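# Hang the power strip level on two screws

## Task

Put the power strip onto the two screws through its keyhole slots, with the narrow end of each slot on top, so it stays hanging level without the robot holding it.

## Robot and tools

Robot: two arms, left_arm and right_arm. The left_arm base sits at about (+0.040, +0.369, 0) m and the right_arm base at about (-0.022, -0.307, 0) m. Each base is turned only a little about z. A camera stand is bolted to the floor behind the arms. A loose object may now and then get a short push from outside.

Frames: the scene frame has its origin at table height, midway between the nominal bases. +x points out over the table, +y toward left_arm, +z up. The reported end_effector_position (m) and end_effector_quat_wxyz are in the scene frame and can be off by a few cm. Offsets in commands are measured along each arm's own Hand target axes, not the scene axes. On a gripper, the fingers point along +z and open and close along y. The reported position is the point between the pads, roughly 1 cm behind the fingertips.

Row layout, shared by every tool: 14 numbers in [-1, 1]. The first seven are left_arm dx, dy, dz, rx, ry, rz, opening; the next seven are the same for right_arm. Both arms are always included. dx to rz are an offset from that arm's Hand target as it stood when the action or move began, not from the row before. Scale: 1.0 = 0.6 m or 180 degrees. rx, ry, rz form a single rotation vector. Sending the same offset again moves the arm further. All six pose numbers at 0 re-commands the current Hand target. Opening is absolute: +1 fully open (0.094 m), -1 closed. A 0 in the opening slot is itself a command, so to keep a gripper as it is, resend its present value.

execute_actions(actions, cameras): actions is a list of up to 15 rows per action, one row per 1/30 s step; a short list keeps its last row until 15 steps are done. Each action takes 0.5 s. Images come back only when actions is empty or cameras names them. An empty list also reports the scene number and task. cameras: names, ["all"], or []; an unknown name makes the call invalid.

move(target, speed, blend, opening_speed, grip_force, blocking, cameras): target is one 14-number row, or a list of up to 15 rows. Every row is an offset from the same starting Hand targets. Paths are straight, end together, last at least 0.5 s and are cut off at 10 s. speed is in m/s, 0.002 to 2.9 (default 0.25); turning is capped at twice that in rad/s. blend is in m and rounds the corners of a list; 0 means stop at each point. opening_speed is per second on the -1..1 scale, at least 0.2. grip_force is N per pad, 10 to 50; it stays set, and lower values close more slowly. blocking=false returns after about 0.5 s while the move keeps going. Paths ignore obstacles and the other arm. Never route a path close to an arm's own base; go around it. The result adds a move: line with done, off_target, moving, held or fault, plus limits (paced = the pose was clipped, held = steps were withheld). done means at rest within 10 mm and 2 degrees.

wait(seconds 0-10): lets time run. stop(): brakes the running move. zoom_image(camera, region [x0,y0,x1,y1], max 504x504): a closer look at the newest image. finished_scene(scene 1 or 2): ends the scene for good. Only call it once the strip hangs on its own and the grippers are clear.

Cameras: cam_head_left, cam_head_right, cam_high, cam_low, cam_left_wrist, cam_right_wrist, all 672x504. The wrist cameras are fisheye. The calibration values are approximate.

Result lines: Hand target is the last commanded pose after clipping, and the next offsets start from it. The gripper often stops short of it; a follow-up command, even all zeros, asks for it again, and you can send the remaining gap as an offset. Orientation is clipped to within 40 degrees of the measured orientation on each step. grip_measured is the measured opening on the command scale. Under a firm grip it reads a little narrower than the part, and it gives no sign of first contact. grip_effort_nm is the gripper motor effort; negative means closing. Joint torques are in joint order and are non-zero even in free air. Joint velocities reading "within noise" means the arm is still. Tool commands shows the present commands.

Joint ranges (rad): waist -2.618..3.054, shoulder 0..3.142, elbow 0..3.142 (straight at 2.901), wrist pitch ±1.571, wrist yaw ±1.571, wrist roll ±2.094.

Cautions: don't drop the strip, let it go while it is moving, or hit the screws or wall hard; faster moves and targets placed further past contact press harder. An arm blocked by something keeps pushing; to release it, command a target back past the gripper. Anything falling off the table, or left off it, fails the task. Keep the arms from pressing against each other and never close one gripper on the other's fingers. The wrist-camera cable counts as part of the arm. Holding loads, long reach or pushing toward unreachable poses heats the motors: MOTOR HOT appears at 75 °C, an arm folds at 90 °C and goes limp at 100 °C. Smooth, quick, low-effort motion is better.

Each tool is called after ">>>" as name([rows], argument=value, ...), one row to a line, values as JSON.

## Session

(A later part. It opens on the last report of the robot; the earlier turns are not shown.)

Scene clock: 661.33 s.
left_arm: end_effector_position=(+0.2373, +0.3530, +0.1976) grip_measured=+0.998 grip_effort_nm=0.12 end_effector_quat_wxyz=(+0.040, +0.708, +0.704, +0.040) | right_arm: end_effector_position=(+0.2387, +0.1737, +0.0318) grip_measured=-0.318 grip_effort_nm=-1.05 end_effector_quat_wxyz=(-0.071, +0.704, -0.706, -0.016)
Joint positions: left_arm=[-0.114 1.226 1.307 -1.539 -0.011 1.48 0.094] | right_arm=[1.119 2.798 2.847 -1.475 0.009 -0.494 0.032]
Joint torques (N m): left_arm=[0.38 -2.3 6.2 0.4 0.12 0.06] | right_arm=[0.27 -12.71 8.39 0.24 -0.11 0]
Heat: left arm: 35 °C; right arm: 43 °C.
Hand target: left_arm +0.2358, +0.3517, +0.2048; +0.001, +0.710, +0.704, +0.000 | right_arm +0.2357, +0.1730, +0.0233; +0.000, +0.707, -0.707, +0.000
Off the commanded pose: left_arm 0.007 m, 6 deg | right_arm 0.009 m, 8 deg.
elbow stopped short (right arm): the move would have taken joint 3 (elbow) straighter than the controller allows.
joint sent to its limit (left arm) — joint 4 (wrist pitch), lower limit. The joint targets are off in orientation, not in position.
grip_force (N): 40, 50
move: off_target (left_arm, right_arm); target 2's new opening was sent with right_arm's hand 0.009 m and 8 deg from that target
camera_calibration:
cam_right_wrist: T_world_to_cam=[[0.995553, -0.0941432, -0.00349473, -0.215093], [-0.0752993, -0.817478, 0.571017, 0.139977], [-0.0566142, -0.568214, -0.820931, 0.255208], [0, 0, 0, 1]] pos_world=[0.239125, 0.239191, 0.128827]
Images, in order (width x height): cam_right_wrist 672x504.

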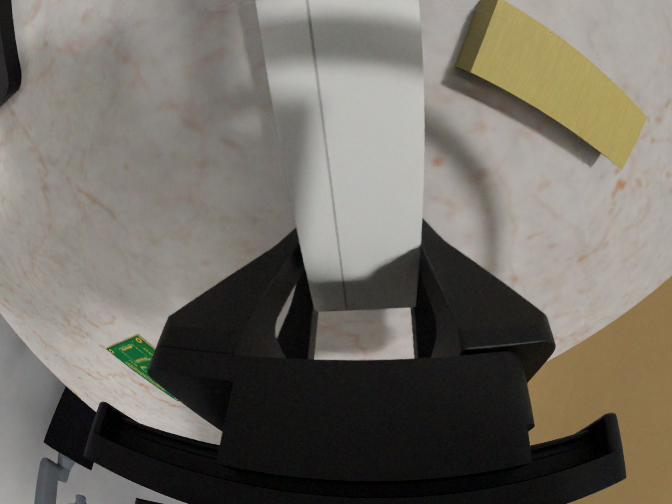

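>>> move([
  [0,0,0,0,0,0,1,0.033,0,-0.083,0,0,0,-0.6],
  [0,0,0,0,0,0,1,0.08,-0.15,-0.13,0,0,0,-0.6],
  [0,0,0,0,0,0,1,0.08,-0.207,-0.203,0.443,-0.039,-0.046,-0.6],
], speed=[0.12,0.15,0.2], blend=[0.02,0.02,0], cameras=["cam_right_wrist","cam_left_wrist","cam_head_left","cam_low"])

Scene clock: 696.07 s.
left_arm: end_effector_position=(+0.2373, +0.3530, +0.1976) grip_measured=+0.998 grip_effort_nm=0.12 end_effector_quat_wxyz=(+0.040, +0.708, +0.704, +0.040) | right_arm: end_effector_position=(+0.3564, +0.1242, +0.1173) grip_measured=-0.321 grip_effort_nm=-1.05 end_effector_quat_wxyz=(-0.450, +0.631, -0.474, +0.419)
Joint positions: left_arm=[-0.114 1.226 1.307 -1.539 -0.011 1.48 0.094] | right_arm=[1.136 2.207 1.365 0.45 0.876 -1.369 0.032]
Joint torques (N m): left_arm=[0.39 -2.29 6.22 0.41 0.13 0.06] | right_arm=[-0.03 -13.9 7.04 2.27 0.44 0.32]
Heat: left arm: 35 °C; right arm: 43 °C.
Hand target: left_arm +0.2358, +0.3517, +0.2048; +0.001, +0.710, +0.704, +0.000 | right_arm +0.3596, +0.1250, +0.1451; -0.493, +0.586, -0.493, +0.413
Off the commanded pose: left_arm 0.007 m, 6 deg | right_arm 0.028 m, 7 deg.
elbow stopped short (right arm): the move would have taken joint 3 (elbow) straighter than the controller allows.
joint sent to its limit (left arm) — joint 4 (wrist pitch), lower limit. The joint targets are off in orientation, not in position.
grip_force (N): 40, 50
move: off_target (left_arm, right_arm)
camera_calibration:
cam_left_wrist: T_world_to_cam=[[-0.979347, 0.129293, -0.155444, 0.223016], [-0.025871, 0.68236, 0.730559, -0.386657], [0.200524, 0.719492, -0.664922, -0.0544235], [0, 0, 0, 1]] pos_world=[0.21932, 0.274162, 0.280955]
cam_right_wrist: T_world_to_cam=[[0.304049, 0.0636264, 0.950529, -0.221582], [-0.497539, -0.840274, 0.215396, 0.254473], [0.81241, -0.538416, -0.223828, -0.0795133], [0, 0, 0, 1]] pos_world=[0.258579, 0.185114, 0.138011]
Images, in order (width x height): cam_head_left 672x504, cam_low 672x504, cam_left_wrist 672x504, cam_right_wrist 672x504.

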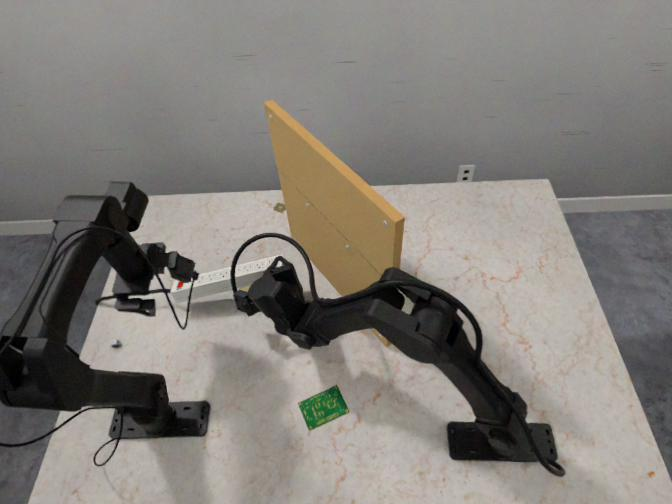

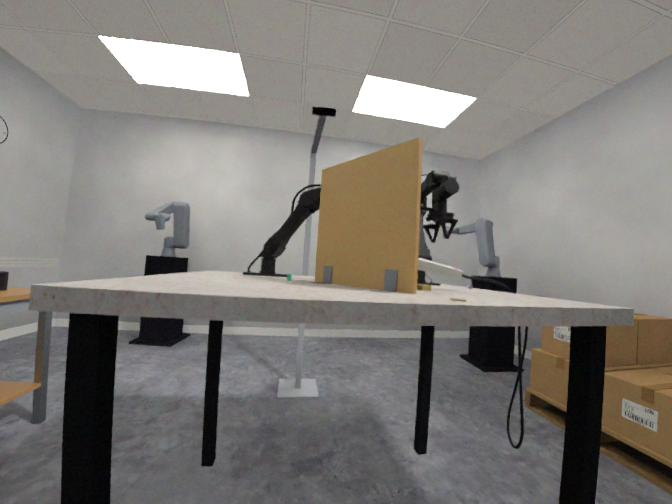

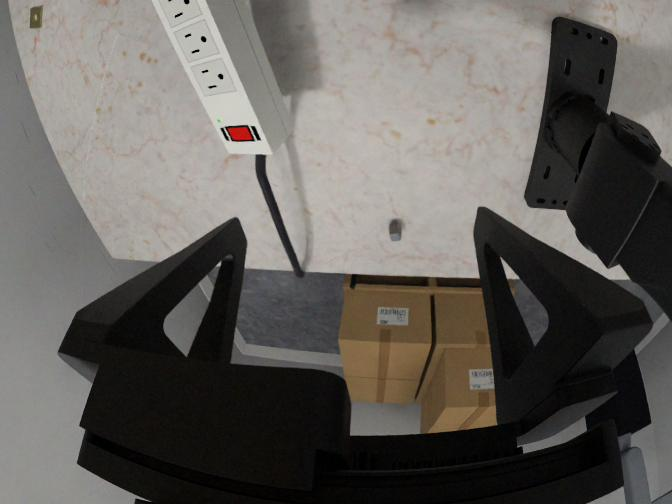

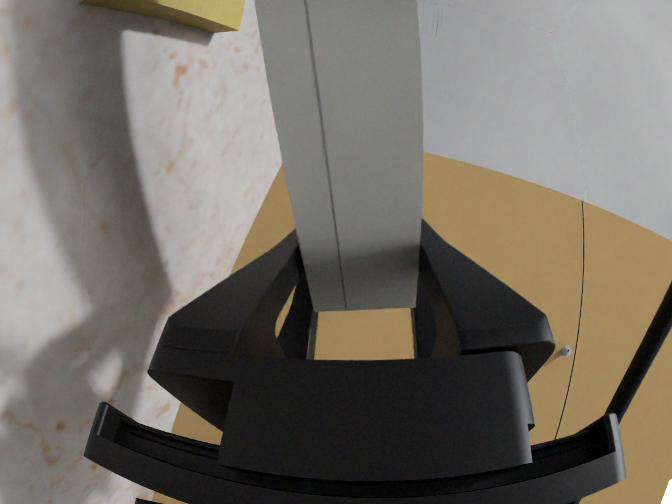

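>>> move(target=[0,0,0,0,0,0,1,0.005,-0.048,-0.012,0.163,-0.009,0.04,-0.6], speed=0.2, cameras=["cam_left_wrist","cam_head_left"])

>>> zoom_image(camera="cam_head_left", region=[130, 200, 350, 365])

Scene clock: 719.33 s.
left_arm: end_effector_position=(+0.2373, +0.3530, +0.1976) grip_measured=+0.998 grip_effort_nm=0.12 end_effector_quat_wxyz=(+0.040, +0.708, +0.704, +0.040) | right_arm: end_effector_position=(+0.3542, +0.1267, +0.1442) grip_measured=-0.321 grip_effort_nm=-1.05 end_effector_quat_wxyz=(+0.585, -0.509, +0.385, -0.500)
Joint positions: left_arm=[-0.114 1.226 1.307 -1.539 -0.011 1.48 0.094] | right_arm=[1.138 2.437 1.291 1.433 0.857 -1.85 0.032]
Joint torques (N m): left_arm=[0.31 -2.29 6.17 0.4 0.14 0.06] | right_arm=[-0.94 -11.02 9.24 2.86 -0.21 0.59]
Heat: left arm: 35 °C; right arm: 43 °C.
Hand target: left_arm +0.2358, +0.3517, +0.2048; +0.001, +0.710, +0.704, +0.000 | right_arm +0.3582, +0.1216, +0.1748; +0.656, -0.417, +0.401, -0.485
Off the commanded pose: left_arm 0.007 m, 6 deg | right_arm 0.031 m, 14 deg.
joint sent to its limit (left arm) — joint 4 (wrist pitch), lower limit. The joint targets are off in orientation, not in position.
joint sent to its limit (right arm) — joint 4 (wrist pitch), upper limit. The joint targets are off in orientation, not in position.
grip_force (N): 40, 50
move: off_target (left_arm, right_arm)
camera_calibration:
cam_left_wrist: T_world_to_cam=[[-0.979347, 0.129293, -0.155444, 0.223016], [-0.025871, 0.68236, 0.730559, -0.386657], [0.200524, 0.719492, -0.664922, -0.0544235], [0, 0, 0, 1]] pos_world=[0.21932, 0.274162, 0.280955]
Images, in order (width x height): cam_head_left 672x504, cam_left_wrist 672x504.

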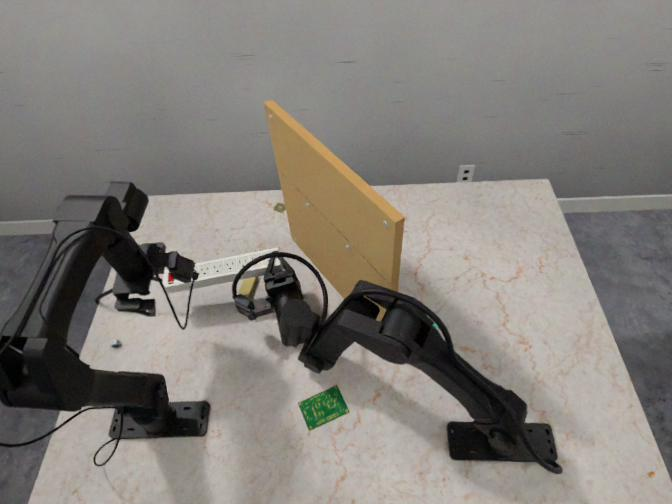

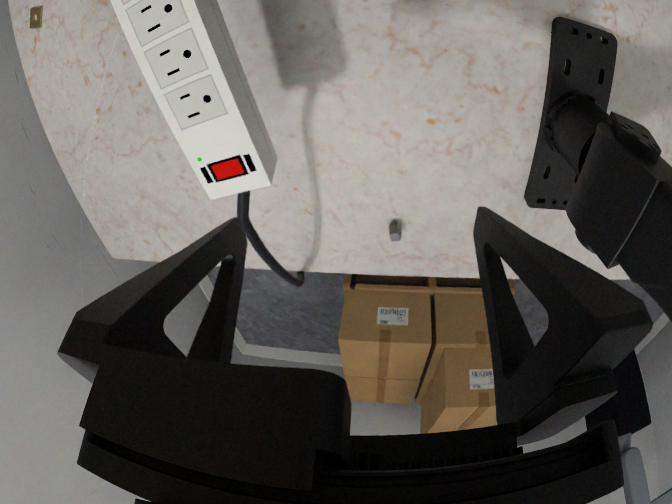

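Scaled by 2.291 from the camera's 672x504 image, which has a finer 960x720 frame.

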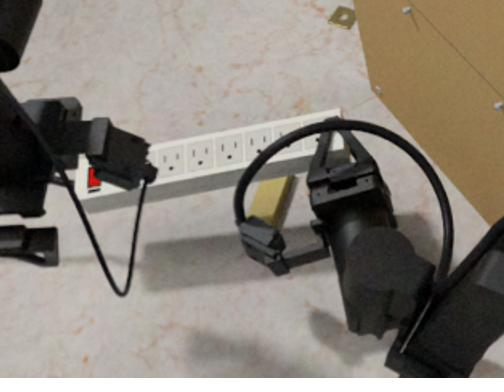

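>>> move([
  [0.05,0,-0.08,0,0,-0.5,0.5,0,0,0,-0.005,0.082,-0.015,-0.6],
  [0.05,0,-0.08,0,0,-0.944,0.5,0,0,0,-0.005,0.082,-0.015,-0.6],
], speed=0.5, blend=[0.03,0], cameras=["cam_left_wrist","cam_head_left","cam_low","cam_high"])

>>> zoom_image(camera="cam_head_left", region=[130, 200, 350, 365])

Scene clock: 754.20 s.
left_arm: end_effector_position=(+0.2371, +0.3817, +0.2423) grip_measured=+0.502 grip_effort_nm=-0.14 end_effector_quat_wxyz=(+0.124, -0.627, +0.764, -0.088) | right_arm: end_effector_position=(+0.3616, +0.1253, +0.1532) grip_measured=-0.321 grip_effort_nm=-1.05 end_effector_quat_wxyz=(+0.519, -0.455, +0.450, -0.565)
Joint positions: left_arm=[0.038 1.115 1.397 -1.547 -0.004 -1.319 0.071] | right_arm=[1.173 2.548 1.541 1.44 1.129 -2.015 0.032]
Joint torques (N m): left_arm=[0.47 -1.83 6.41 0.86 0.05 -0.04] | right_arm=[0.24 -11.82 9.57 2.52 -0.09 0.54]
Heat: left arm: 35 °C; right arm: 43 °C.
Hand target: left_arm +0.2361, +0.3818, +0.2528; +0.000, -0.639, +0.769, -0.001 | right_arm +0.3582, +0.1216, +0.1748; +0.585, -0.365, +0.476, -0.546
Off the commanded pose: left_arm 0.010 m, 17 deg | right_arm 0.022 m, 13 deg.
joint sent to its limit (left arm) — joint 4 (wrist pitch), lower limit. The joint targets are off in orientation, not in position.
joint sent to its limit (right arm) — joint 4 (wrist pitch), upper limit. The joint targets are off in orientation, not in position.
grip_force (N): 40, 50
move: off_target (left_arm, right_arm)
camera_calibration:
cam_left_wrist: T_world_to_cam=[[0.91867, -0.317276, 0.235334, -0.148177], [-0.392984, -0.673533, 0.626033, 0.190995], [-0.04012, -0.6676, -0.743438, 0.560225], [0, 0, 0, 1]] pos_world=[0.23366, 0.455635, 0.331794]
Images, in order (width x height): cam_head_left 672x504, cam_high 672x504, cam_low 672x504, cam_left_wrist 672x504.

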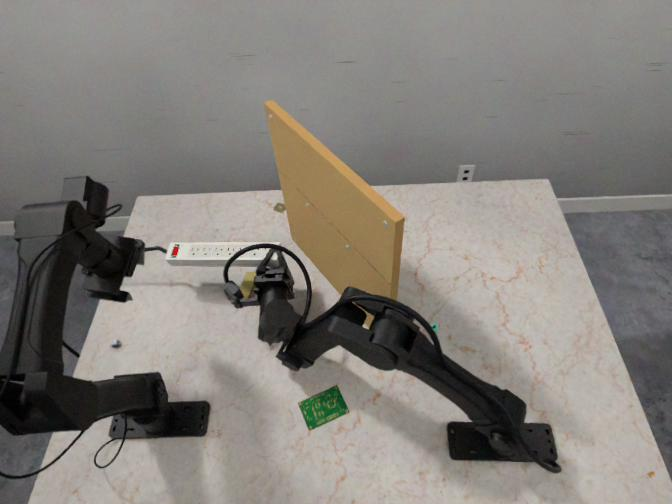

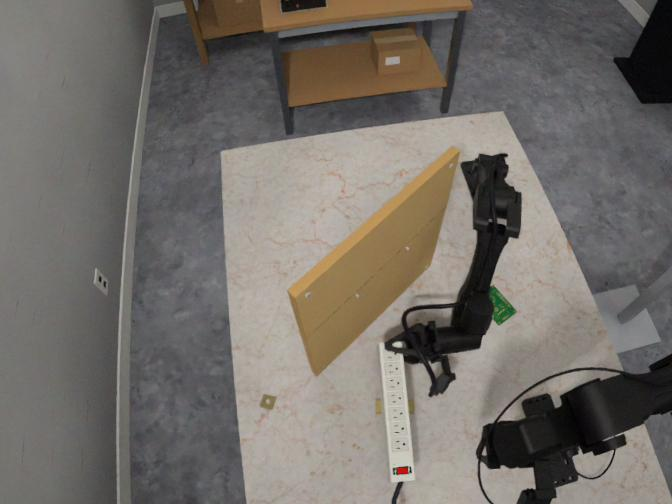

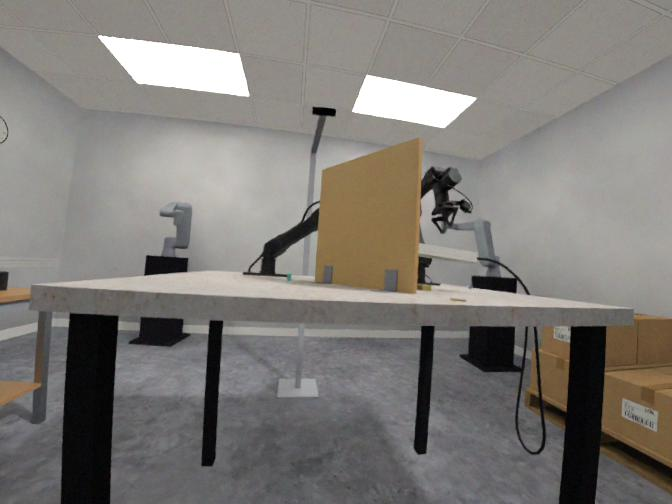

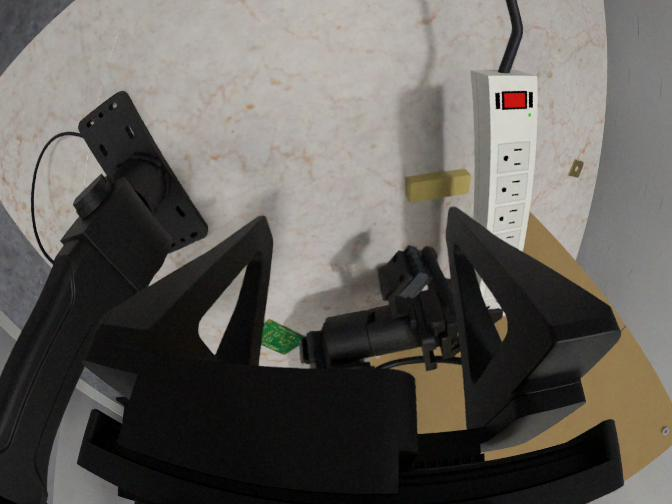

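Scaled by 2.291 from the camera's 672x504 image, which has a finer 960x720 frame.

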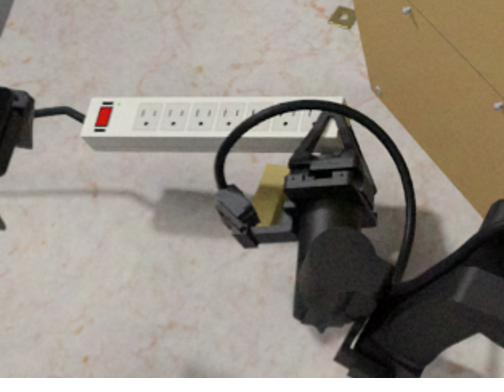

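>>> move(target=[0.159,-0.2855,0.035,0.034,0.0068,-0.0062,0.5,0,0,0,0,0,0,-0.6], speed=0.25, cameras=["cam_left_wrist","cam_head_left","cam_high"])

>>> zoom_image(camera="cam_head_left", region=[130, 180, 350, 345])

Scene clock: 790.47 s.
left_arm: end_effector_position=(+0.3867, +0.2580, +0.2229) grip_measured=+0.502 grip_effort_nm=-0.14 end_effector_quat_wxyz=(+0.046, -0.642, +0.762, -0.075) | right_arm: end_effector_position=(+0.3616, +0.1253, +0.1532) grip_measured=-0.321 grip_effort_nm=-1.05 end_effector_quat_wxyz=(+0.519, -0.455, +0.450, -0.565)
Joint positions: left_arm=[-0.329 1.828 1.977 -1.544 0.002 -1.713 0.071] | right_arm=[1.173 2.548 1.541 1.44 1.129 -2.015 0.032]
Joint torques (N m): left_arm=[-0.16 -7.34 6.57 0.57 0.07 -0.09] | right_arm=[0.42 -11.97 9.46 2.53 -0.14 0.55]
Heat: left arm: 36 °C; right arm: 44 °C.
Hand target: left_arm +0.3870, +0.2567, +0.2320; +0.026, -0.646, +0.762, -0.049 | right_arm +0.3582, +0.1216, +0.1748; +0.585, -0.365, +0.476, -0.546
Off the commanded pose: left_arm 0.009 m, 4 deg | right_arm 0.022 m, 13 deg.
joint sent to its limit (left arm) — joint 4 (wrist pitch), lower limit. The joint targets are off in orientation, not in position.
joint sent to its limit (right arm) — joint 4 (wrist pitch), upper limit. The joint targets are off in orientation, not in position.
grip_force (N): 40, 50
move: off_target (left_arm, right_arm)
camera_calibration:
cam_left_wrist: T_world_to_cam=[[0.948623, -0.287789, 0.131499, -0.316299], [-0.289788, -0.623369, 0.726246, 0.10345], [-0.127033, -0.727041, -0.67474, 0.502898], [0, 0, 0, 1]] pos_world=[0.393911, 0.339088, 0.305789]
Images, in order (width x height): cam_head_left 672x504, cam_high 672x504, cam_left_wrist 672x504.

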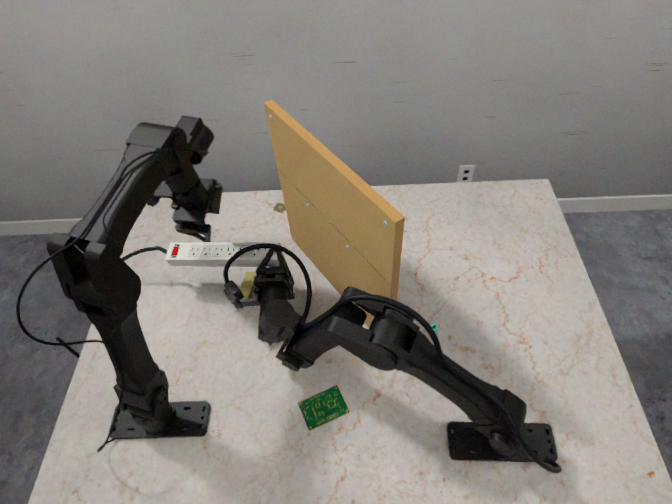

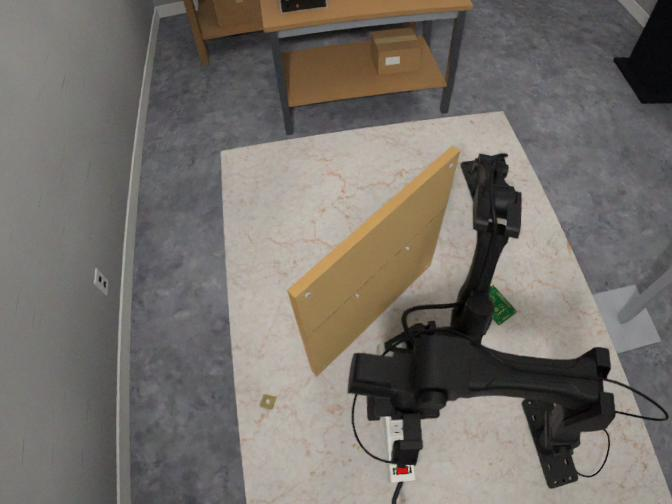

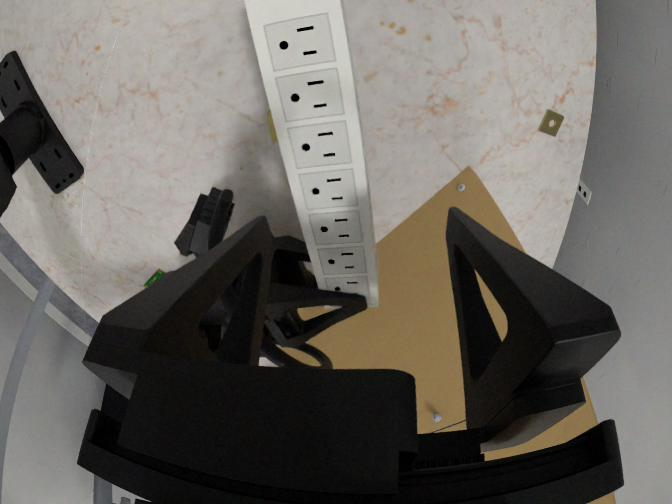

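Scaled by 2.291 from the camera's 672x504 image, which has a finer 960x720 frame.

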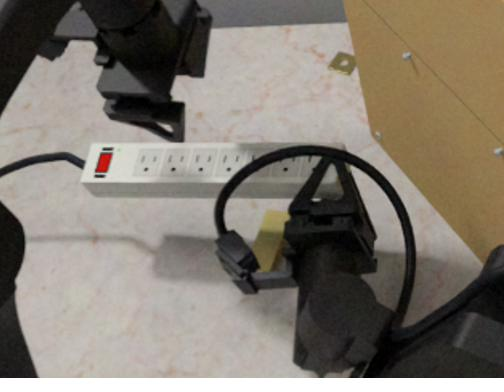

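>>> move(target=[0.003,0.006,0.09,0,0,0,0.5,0,0,0,0,0,0,-0.6], speed=0.1, cameras=["cam_left_wrist","cam_head_left","cam_low"])

>>> zoom_image(camera="cam_head_left", region=[130, 180, 350, 345])

>>> zoom_image(camera="cam_low", region=[390, 180, 510, 300])

Scene clock: 808.60 s.
left_arm: end_effector_position=(+0.3874, +0.2563, +0.1788) grip_measured=+0.502 grip_effort_nm=-0.14 end_effector_quat_wxyz=(+0.026, -0.645, +0.762, -0.044) | right_arm: end_effector_position=(+0.3616, +0.1253, +0.1532) grip_measured=-0.321 grip_effort_nm=-1.05 end_effector_quat_wxyz=(+0.519, -0.455, +0.450, -0.565)
Joint positions: left_arm=[-0.333 1.856 1.84 -1.453 0.002 -1.72 0.071] | right_arm=[1.173 2.548 1.541 1.44 1.129 -2.015 0.032]
Joint torques (N m): left_arm=[-0.44 -7.41 4.31 0.71 0.06 -0.07] | right_arm=[0.38 -11.89 9.58 2.49 -0.08 0.57]
Heat: left arm: 36 °C; right arm: 45 °C.
Hand target: left_arm +0.3887, +0.2533, +0.1780; +0.026, -0.646, +0.762, -0.049 | right_arm +0.3582, +0.1216, +0.1748; +0.585, -0.365, +0.476, -0.546
Off the commanded pose: left_arm 0.003 m, 1 deg | right_arm 0.022 m, 13 deg.
joint sent to its limit (right arm) — joint 4 (wrist pitch), upper limit. The joint targets are off in orientation, not in position.
grip_force (N): 40, 50
move: off_target (right_arm)
camera_calibration:
cam_left_wrist: T_world_to_cam=[[0.95641, -0.286319, 0.0574618, -0.301824], [-0.235634, -0.640397, 0.731005, 0.117165], [-0.172503, -0.71268, -0.679948, 0.486926], [0, 0, 0, 1]] pos_world=[0.400272, 0.335637, 0.26278]
Images, in order (width x height): cam_head_left 672x504, cam_low 672x504, cam_left_wrist 672x504.

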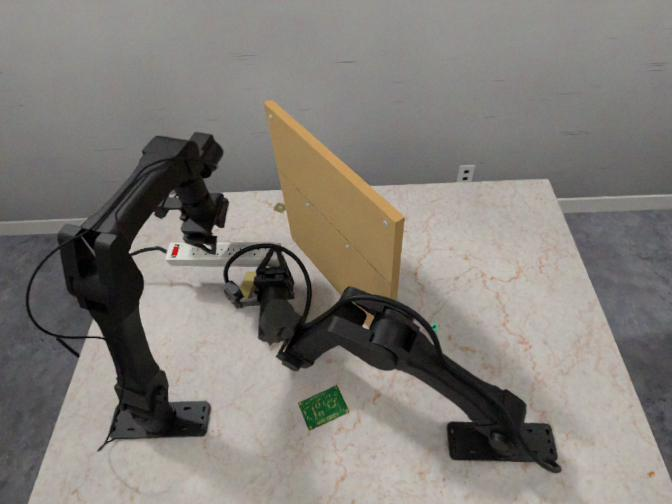

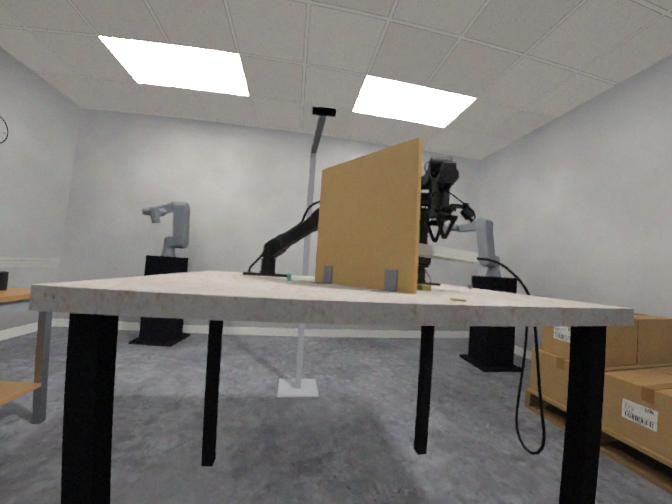

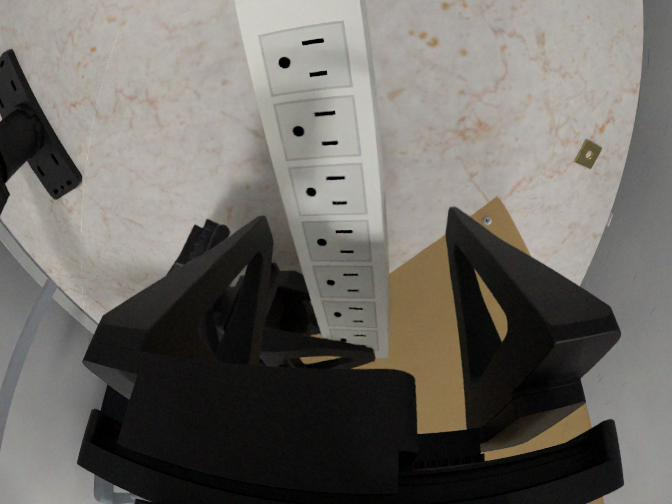

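Scaled by 2.291 from the camera's 672x504 image, which has a finer 960x720 frame.

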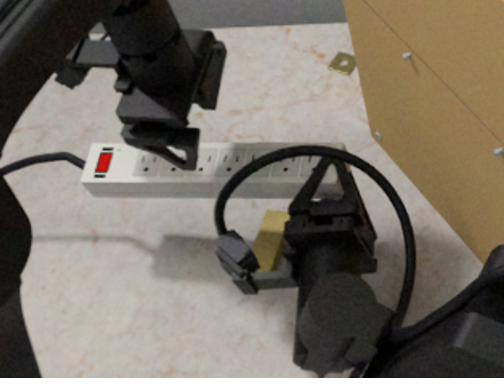

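Scaled by 4.200 from the camera's 672x504 image, which has a finer 960x720 frame.

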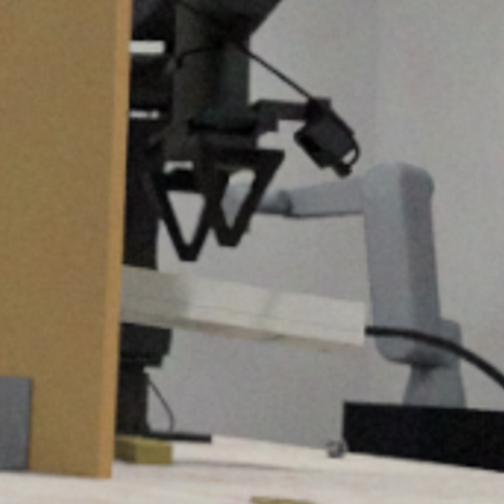

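>>> move(target=[0,0.01,0.052,0,0,0,0.5,0,0,0,0,0,0,-0.6], speed=0.08, cameras=["cam_left_wrist","cam_low"])

>>> zoom_image(camera="cam_low", region=[390, 200, 490, 275])

Scene clock: 824.13 s.
left_arm: end_effector_position=(+0.3862, +0.2560, +0.1375) grip_measured=+0.502 grip_effort_nm=-0.14 end_effector_quat_wxyz=(+0.019, -0.646, +0.763, -0.032) | right_arm: end_effector_position=(+0.3616, +0.1253, +0.1532) grip_measured=-0.321 grip_effort_nm=-1.05 end_effector_quat_wxyz=(+0.519, -0.456, +0.450, -0.566)
Joint positions: left_arm=[-0.335 1.856 1.677 -1.317 0.002 -1.723 0.071] | right_arm=[1.173 2.548 1.541 1.44 1.129 -2.015 0.032]
Joint torques (N m): left_arm=[-0.59 -10.07 4.21 0.66 0.04 -0.07] | right_arm=[0.36 -11.84 9.72 2.51 -0.09 0.51]
Heat: left arm: 35 °C; right arm: 46 °C.
Hand target: left_arm +0.3860, +0.2530, +0.1463; +0.026, -0.646, +0.762, -0.049 | right_arm +0.3582, +0.1216, +0.1748; +0.585, -0.365, +0.476, -0.546
Off the commanded pose: left_arm 0.009 m, 2 deg | right_arm 0.022 m, 13 deg.
joint sent to its limit (right arm) — joint 4 (wrist pitch), upper limit. The joint targets are off in orientation, not in position.
grip_force (N): 40, 50
move: off_target (right_arm)
camera_calibration:
cam_left_wrist: T_world_to_cam=[[0.957774, -0.285944, 0.0300727, -0.29528], [-0.216029, -0.646655, 0.731552, 0.1408], [-0.189737, -0.707158, -0.681122, 0.463743], [0, 0, 0, 1]] pos_world=[0.401217, 0.334555, 0.221743]
Images, in order (width x height): cam_low 672x504, cam_left_wrist 672x504.

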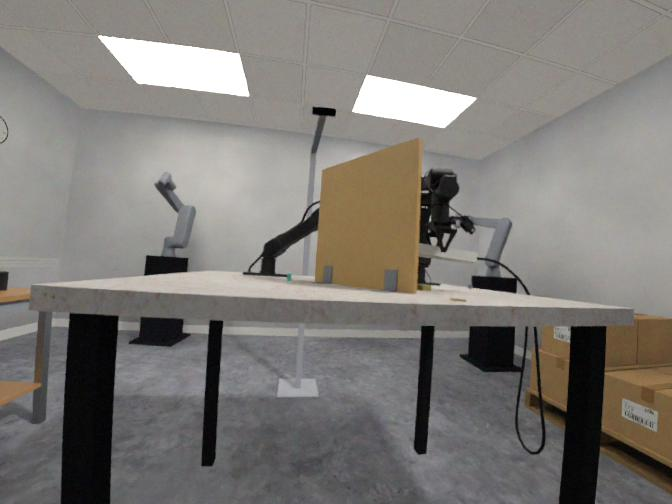

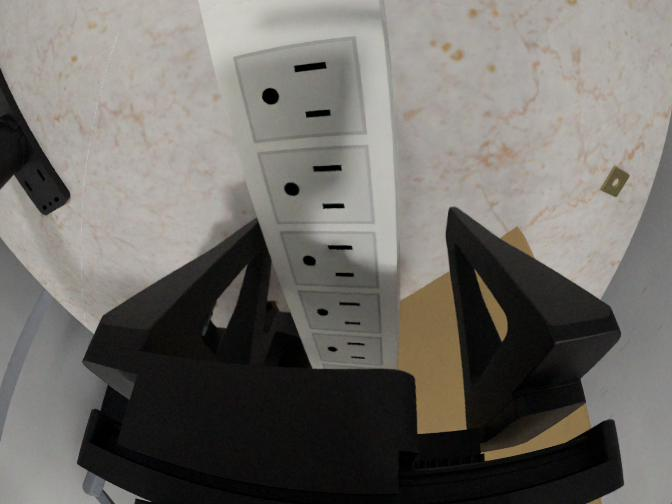

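Scaled by 5.040 from the camera's 672x504 image, which has a finer 960x720 frame.

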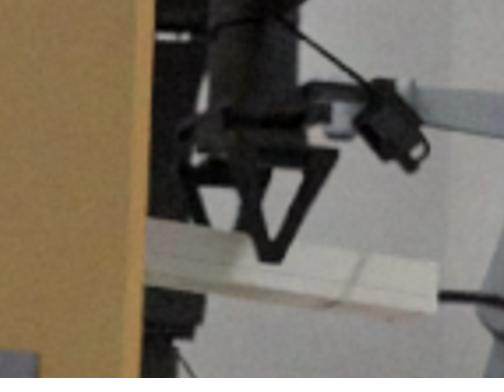

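>>> move([
  [0,0.0167,0,0,0,0,0.5,0,0,0,0,0,0,-0.6],
  [0,0.0167,0.028,0,0,0,0.5,0,0,0,0,0,0,-0.6],
], speed=0.08, cameras=["cam_left_wrist","cam_low","cam_head_left"])

>>> zoom_image(camera="cam_low", region=[390, 200, 490, 275])

Scene clock: 836.33 s.
left_arm: end_effector_position=(+0.3776, +0.2568, +0.1217) grip_measured=+0.502 grip_effort_nm=-0.14 end_effector_quat_wxyz=(+0.020, -0.645, +0.763, -0.034) | right_arm: end_effector_position=(+0.3616, +0.1253, +0.1532) grip_measured=-0.321 grip_effort_nm=-1.05 end_effector_quat_wxyz=(+0.519, -0.456, +0.450, -0.566)
Joint positions: left_arm=[-0.34 1.816 1.563 -1.238 0.002 -1.728 0.071] | right_arm=[1.173 2.548 1.541 1.44 1.129 -2.015 0.032]
Joint torques (N m): left_arm=[-0.49 -9.33 4.3 0.68 0.05 -0.1] | right_arm=[0.38 -11.88 9.69 2.49 -0.09 0.53]
Heat: left arm: 35 °C; right arm: 47 °C.
Hand target: left_arm +0.3779, +0.2539, +0.1286; +0.026, -0.646, +0.762, -0.049 | right_arm +0.3582, +0.1216, +0.1748; +0.585, -0.365, +0.476, -0.546
Off the commanded pose: left_arm 0.007 m, 2 deg | right_arm 0.022 m, 13 deg.
joint sent to its limit (right arm) — joint 4 (wrist pitch), upper limit. The joint targets are off in orientation, not in position.
grip_force (N): 40, 50
move: off_target (right_arm)
camera_calibration:
cam_left_wrist: T_world_to_cam=[[0.9575, -0.286305, 0.0349724, -0.286686], [-0.219642, -0.645168, 0.73179, 0.151997], [-0.186952, -0.70837, -0.680633, 0.45113], [0, 0, 0, 1]] pos_world=[0.392226, 0.335551, 0.20585]
Images, in order (width x height): cam_head_left 672x504, cam_low 672x504, cam_left_wrist 672x504.

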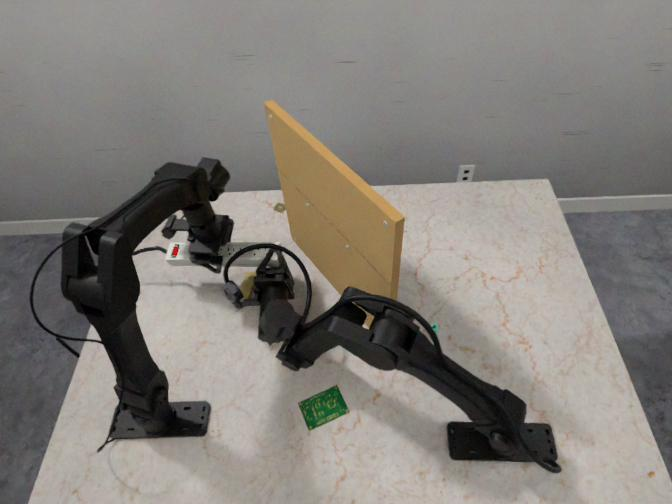

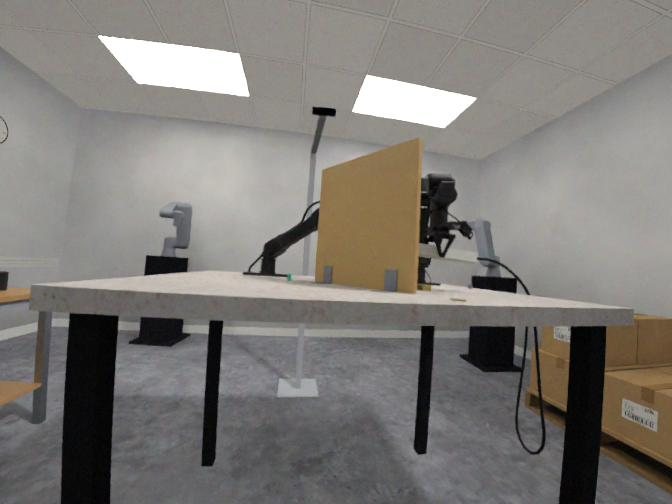

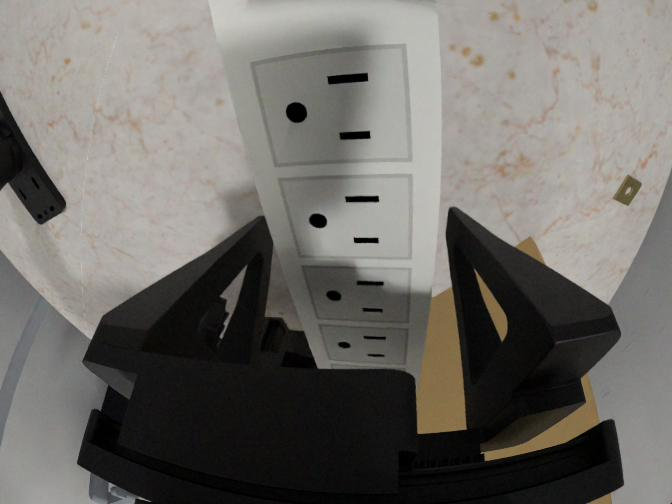

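Scaled by 5.040 from the camera's 672x504 image, which has a finer 960x720 frame.

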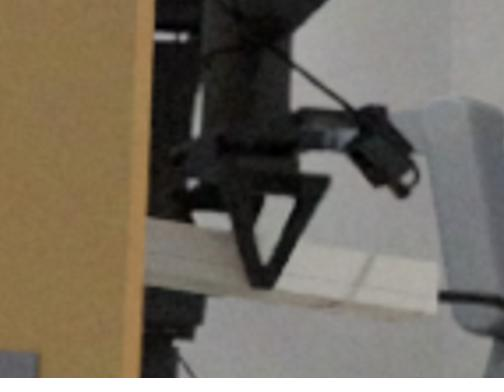

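>>> move(target=[0,0.004,0,0,0,0,-0.5,0,0,0,0,0,0,-0.6], opening_speed=0.4, grip_force=[50,50], cameras=["cam_left_wrist"])

Scene clock: 843.97 s.
left_arm: end_effector_position=(+0.3797, +0.2560, +0.1189) grip_measured=-0.013 grip_effort_nm=-1.04 end_effector_quat_wxyz=(+0.022, -0.648, +0.760, -0.039) | right_arm: end_effector_position=(+0.3611, +0.1246, +0.1532) grip_measured=-0.321 grip_effort_nm=-1.05 end_effector_quat_wxyz=(+0.519, -0.454, +0.453, -0.566)
Joint positions: left_arm=[-0.34 1.816 1.551 -1.217 0.003 -1.735 0.046] | right_arm=[1.174 2.548 1.541 1.443 1.135 -2.015 0.032]
Joint torques (N m): left_arm=[-0.59 -10.06 4.26 0.49 0.03 -0.01] | right_arm=[0.28 -11.78 9.66 2.51 -0.18 0.55]
Heat: left arm: 35 °C; right arm: 47 °C.
Hand target: left_arm +0.3756, +0.2543, +0.1284; +0.026, -0.646, +0.762, -0.049 | right_arm +0.3581, +0.1217, +0.1748; +0.585, -0.365, +0.476, -0.546
Off the commanded pose: left_arm 0.010 m, 1 deg | right_arm 0.022 m, 13 deg.
joint sent to its limit (right arm) — joint 4 (wrist pitch), upper limit. The joint targets are off in orientation, not in position.
move: off_target (right_arm)
camera_calibration:
cam_left_wrist: T_world_to_cam=[[0.95932, -0.278868, 0.0440266, -0.292533], [-0.220767, -0.643777, 0.732675, 0.153974], [-0.175976, -0.712589, -0.679153, 0.4457], [0, 0, 0, 1]] pos_world=[0.393058, 0.335148, 0.202764]
Images, in order (width x height): cam_left_wrist 672x504.

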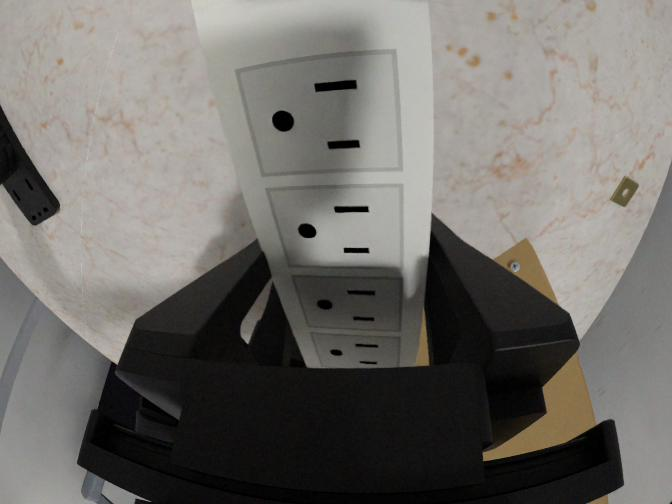

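>>> move([
  [0,0,0,0,0,0,-0.5,0,0,0,0,0,0,0.1],
  [0,0,0,0,0,0,-0.5,0.006,-0.018,-0.165,0,0,0,0.1],
], speed=0.1, opening_speed=0.5, cameras=["cam_left_wrist","cam_head_left","cam_low"])

Scene clock: 863.27 s.
left_arm: end_effector_position=(+0.3692, +0.2585, +0.1132) grip_measured=-0.035 grip_effort_nm=-1.04 end_effector_quat_wxyz=(+0.010, -0.647, +0.762, -0.021) | right_arm: end_effector_position=(+0.2638, +0.1341, +0.1248) grip_measured=+0.098 grip_effort_nm=0.06 end_effector_quat_wxyz=(+0.508, -0.480, +0.482, -0.528)
Joint positions: left_arm=[-0.341 1.816 1.531 -1.24 0.005 -1.732 0.045] | right_arm=[1.379 2.479 1.367 1.45 1.344 -1.917 0.052]
Joint torques (N m): left_arm=[-0.57 -10.14 5.49 0.67 0.03 -0.06] | right_arm=[0.24 -16.13 4.93 2.31 -0.12 0.15]
Heat: left arm: 35 °C; right arm: 49 °C.
Hand target: left_arm +0.3756, +0.2543, +0.1283; +0.026, -0.646, +0.762, -0.049 | right_arm +0.2603, +0.1257, +0.1566; +0.585, -0.365, +0.476, -0.546
Off the commanded pose: left_arm 0.017 m, 4 deg | right_arm 0.033 m, 16 deg.
joint sent to its limit (right arm) — joint 4 (wrist pitch), upper limit. The joint targets are off in orientation, not in position.
move: off_target (left_arm, right_arm)
camera_calibration:
cam_left_wrist: T_world_to_cam=[[0.95891, -0.283707, 0.00167687, -0.275301], [-0.193949, -0.651198, 0.733706, 0.149332], [-0.207066, -0.703883, -0.679465, 0.451111], [0, 0, 0, 1]] pos_world=[0.386361, 0.336669, 0.19741]
Images, in order (width x height): cam_head_left 672x504, cam_low 672x504, cam_left_wrist 672x504.

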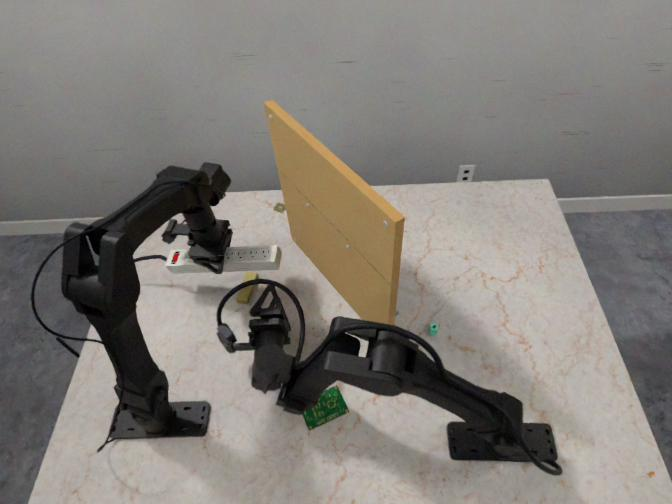

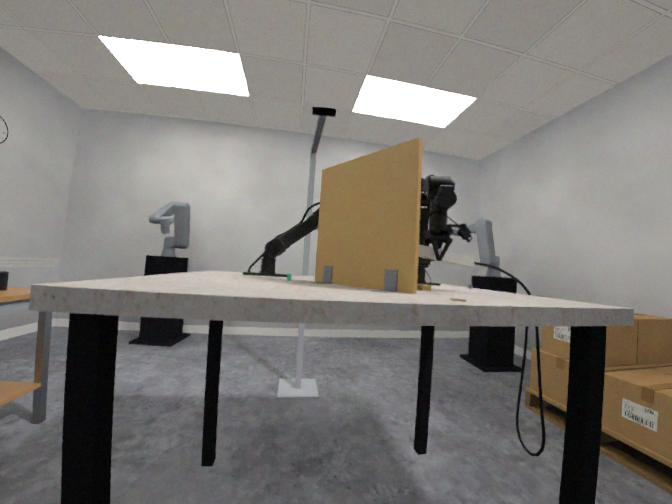

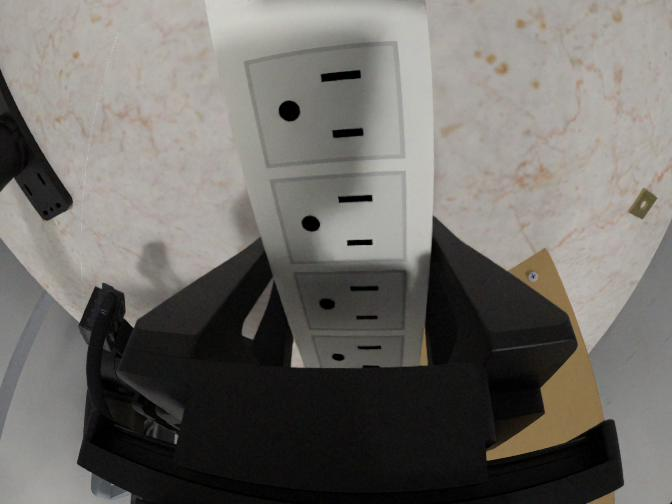

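>>> move([
  [0,0,-0.08,0,0,0,-0.5,0.119,-0.18,-0.166,-0.01,0.03,0.07,0.3],
  [0,0,-0.1,0,0,0,-0.5,0.3975,-0.244,-0.167,-0.03,0.08,0.18,0.3],
  [0,0,-0.1,0,0,0,-0.5,0.673,-0.217,-0.0035,-0.0614,0.1548,0.3533,0.3],
], speed=0.25, blend=[0.04,0.04,0])

>>> move(target=[0.119,0.12,-0.114,0.436,0.2,0.19,-0.5,0,0,0,0,0,0,0.3], speed=0.25, cameras=["cam_left_wrist","cam_head_left","cam_head_right","cam_high","cam_low"])

Scene clock: 920.70 s.
left_arm: end_effector_position=(+0.3664, +0.2585, +0.1656) grip_measured=-0.035 grip_effort_nm=-1.04 end_effector_quat_wxyz=(+0.008, -0.647, +0.762, -0.023) | right_arm: end_effector_position=(+0.1993, -0.2886, +0.2168) grip_measured=+0.298 grip_effort_nm=0.08 end_effector_quat_wxyz=(+0.677, +0.067, +0.687, -0.256)
Joint positions: left_arm=[-0.341 1.816 1.739 -1.446 0.01 -1.732 0.045] | right_arm=[1.057 0.784 0.016 1.214 1.462 -0.708 0.061]
Joint torques (N m): left_arm=[-0.43 -9.98 7.62 0.31 -0.04 -0.05] | right_arm=[-0.42 0.14 6.35 0.73 -0.38 0.1]
Heat: left arm: 35 °C; right arm: 51 °C.
Hand target: left_arm +0.3694, +0.2567, +0.1879; +0.026, -0.646, +0.762, -0.049 | right_arm +0.2003, -0.2901, +0.2160; +0.621, +0.021, +0.762, -0.183
Off the commanded pose: left_arm 0.023 m, 4 deg | right_arm 0.002 m, 15 deg.
move: off_target (left_arm, right_arm)

Scene clock: 925.27 s.
left_arm: end_effector_position=(+0.2858, +0.2083, +0.2248) grip_measured=-0.035 grip_effort_nm=-1.04 end_effector_quat_wxyz=(+0.188, -0.274, +0.685, -0.649) | right_arm: end_effector_position=(+0.1993, -0.2886, +0.2168) grip_measured=+0.298 grip_effort_nm=0.08 end_effector_quat_wxyz=(+0.677, +0.067, +0.687, -0.256)
Joint positions: left_arm=[-0.166 0.698 0.302 0.275 0.755 -1.586 0.045] | right_arm=[1.057 0.784 0.016 1.214 1.462 -0.708 0.061]
Joint torques (N m): left_arm=[-0.79 -0.28 6.06 3.04 0.56 0.22] | right_arm=[-0.57 0.85 6.31 0.91 -0.39 0.04]
Heat: left arm: 35 °C; right arm: 48 °C.
Hand target: left_arm +0.2800, +0.2007, +0.2498; +0.212, -0.212, +0.675, -0.674 | right_arm +0.1996, -0.2897, +0.2157; +0.677, +0.065, +0.686, -0.258 (not the last commanded pose)
Off the commanded pose: left_arm 0.027 m, 8 deg | right_arm 0.002 m, 15 deg.
move: off_target (left_arm, right_arm)
camera_calibration:
cam_left_wrist: T_world_to_cam=[[0.06057, -0.120216, 0.990898, -0.20941], [-0.985681, 0.149307, 0.0783651, 0.225509], [-0.157369, -0.981456, -0.109451, 0.38987], [0, 0, 0, 1]] pos_world=[0.296317, 0.323796, 0.232503]
Images, in order (width x height): cam_head_left 672x504, cam_head_right 672x504, cam_high 672x504, cam_low 672x504, cam_left_wrist 672x504.

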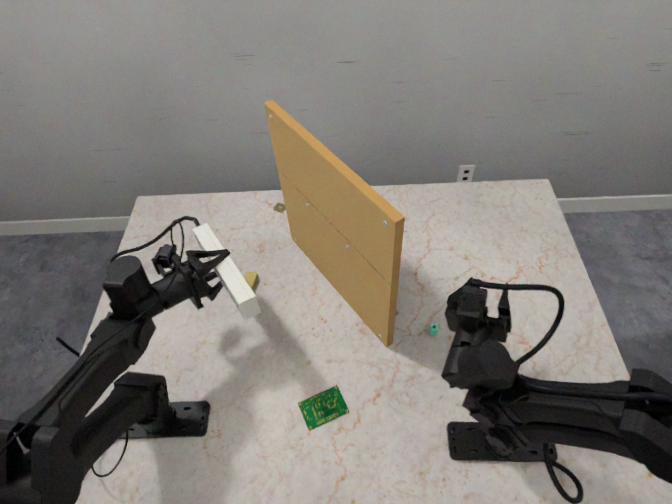

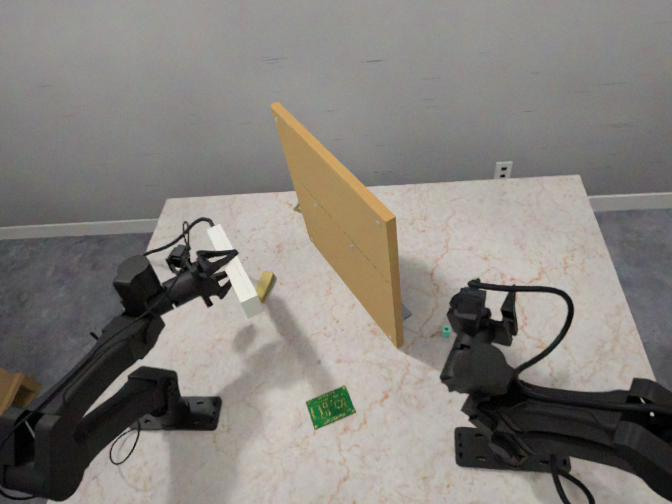

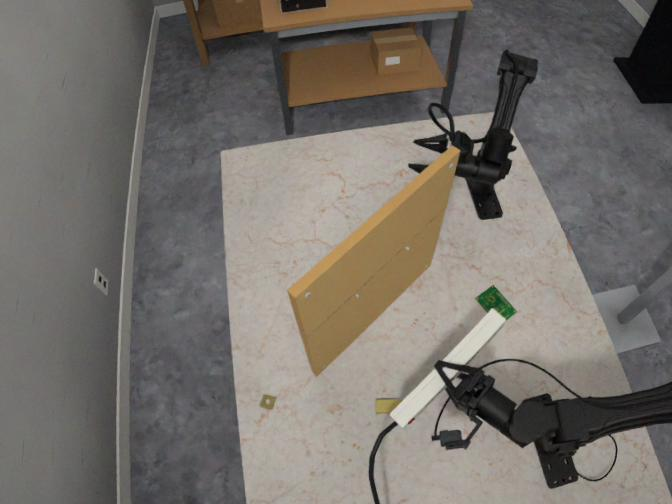

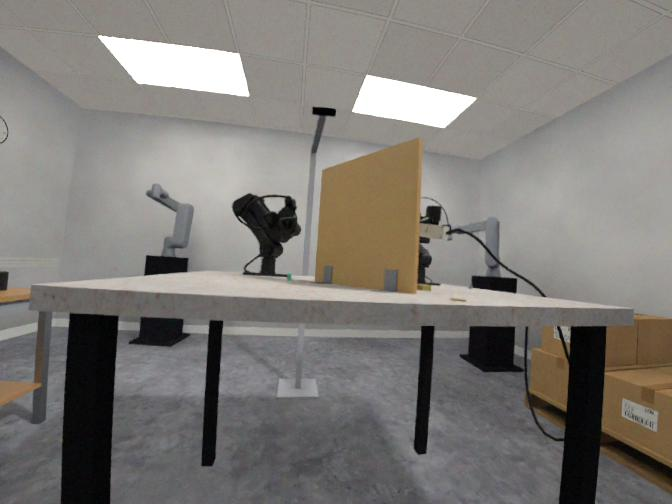

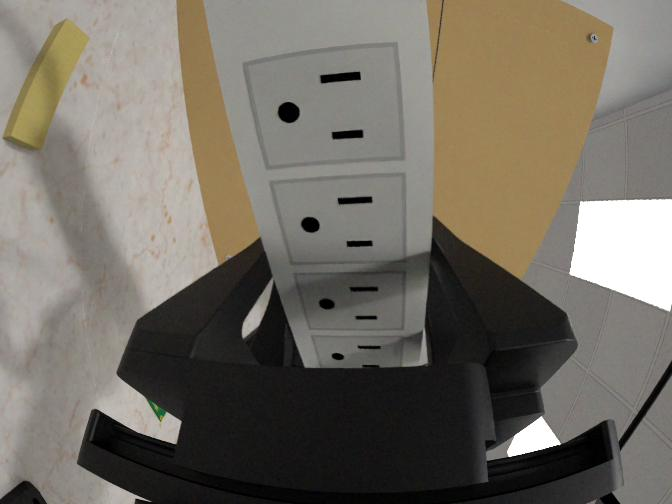

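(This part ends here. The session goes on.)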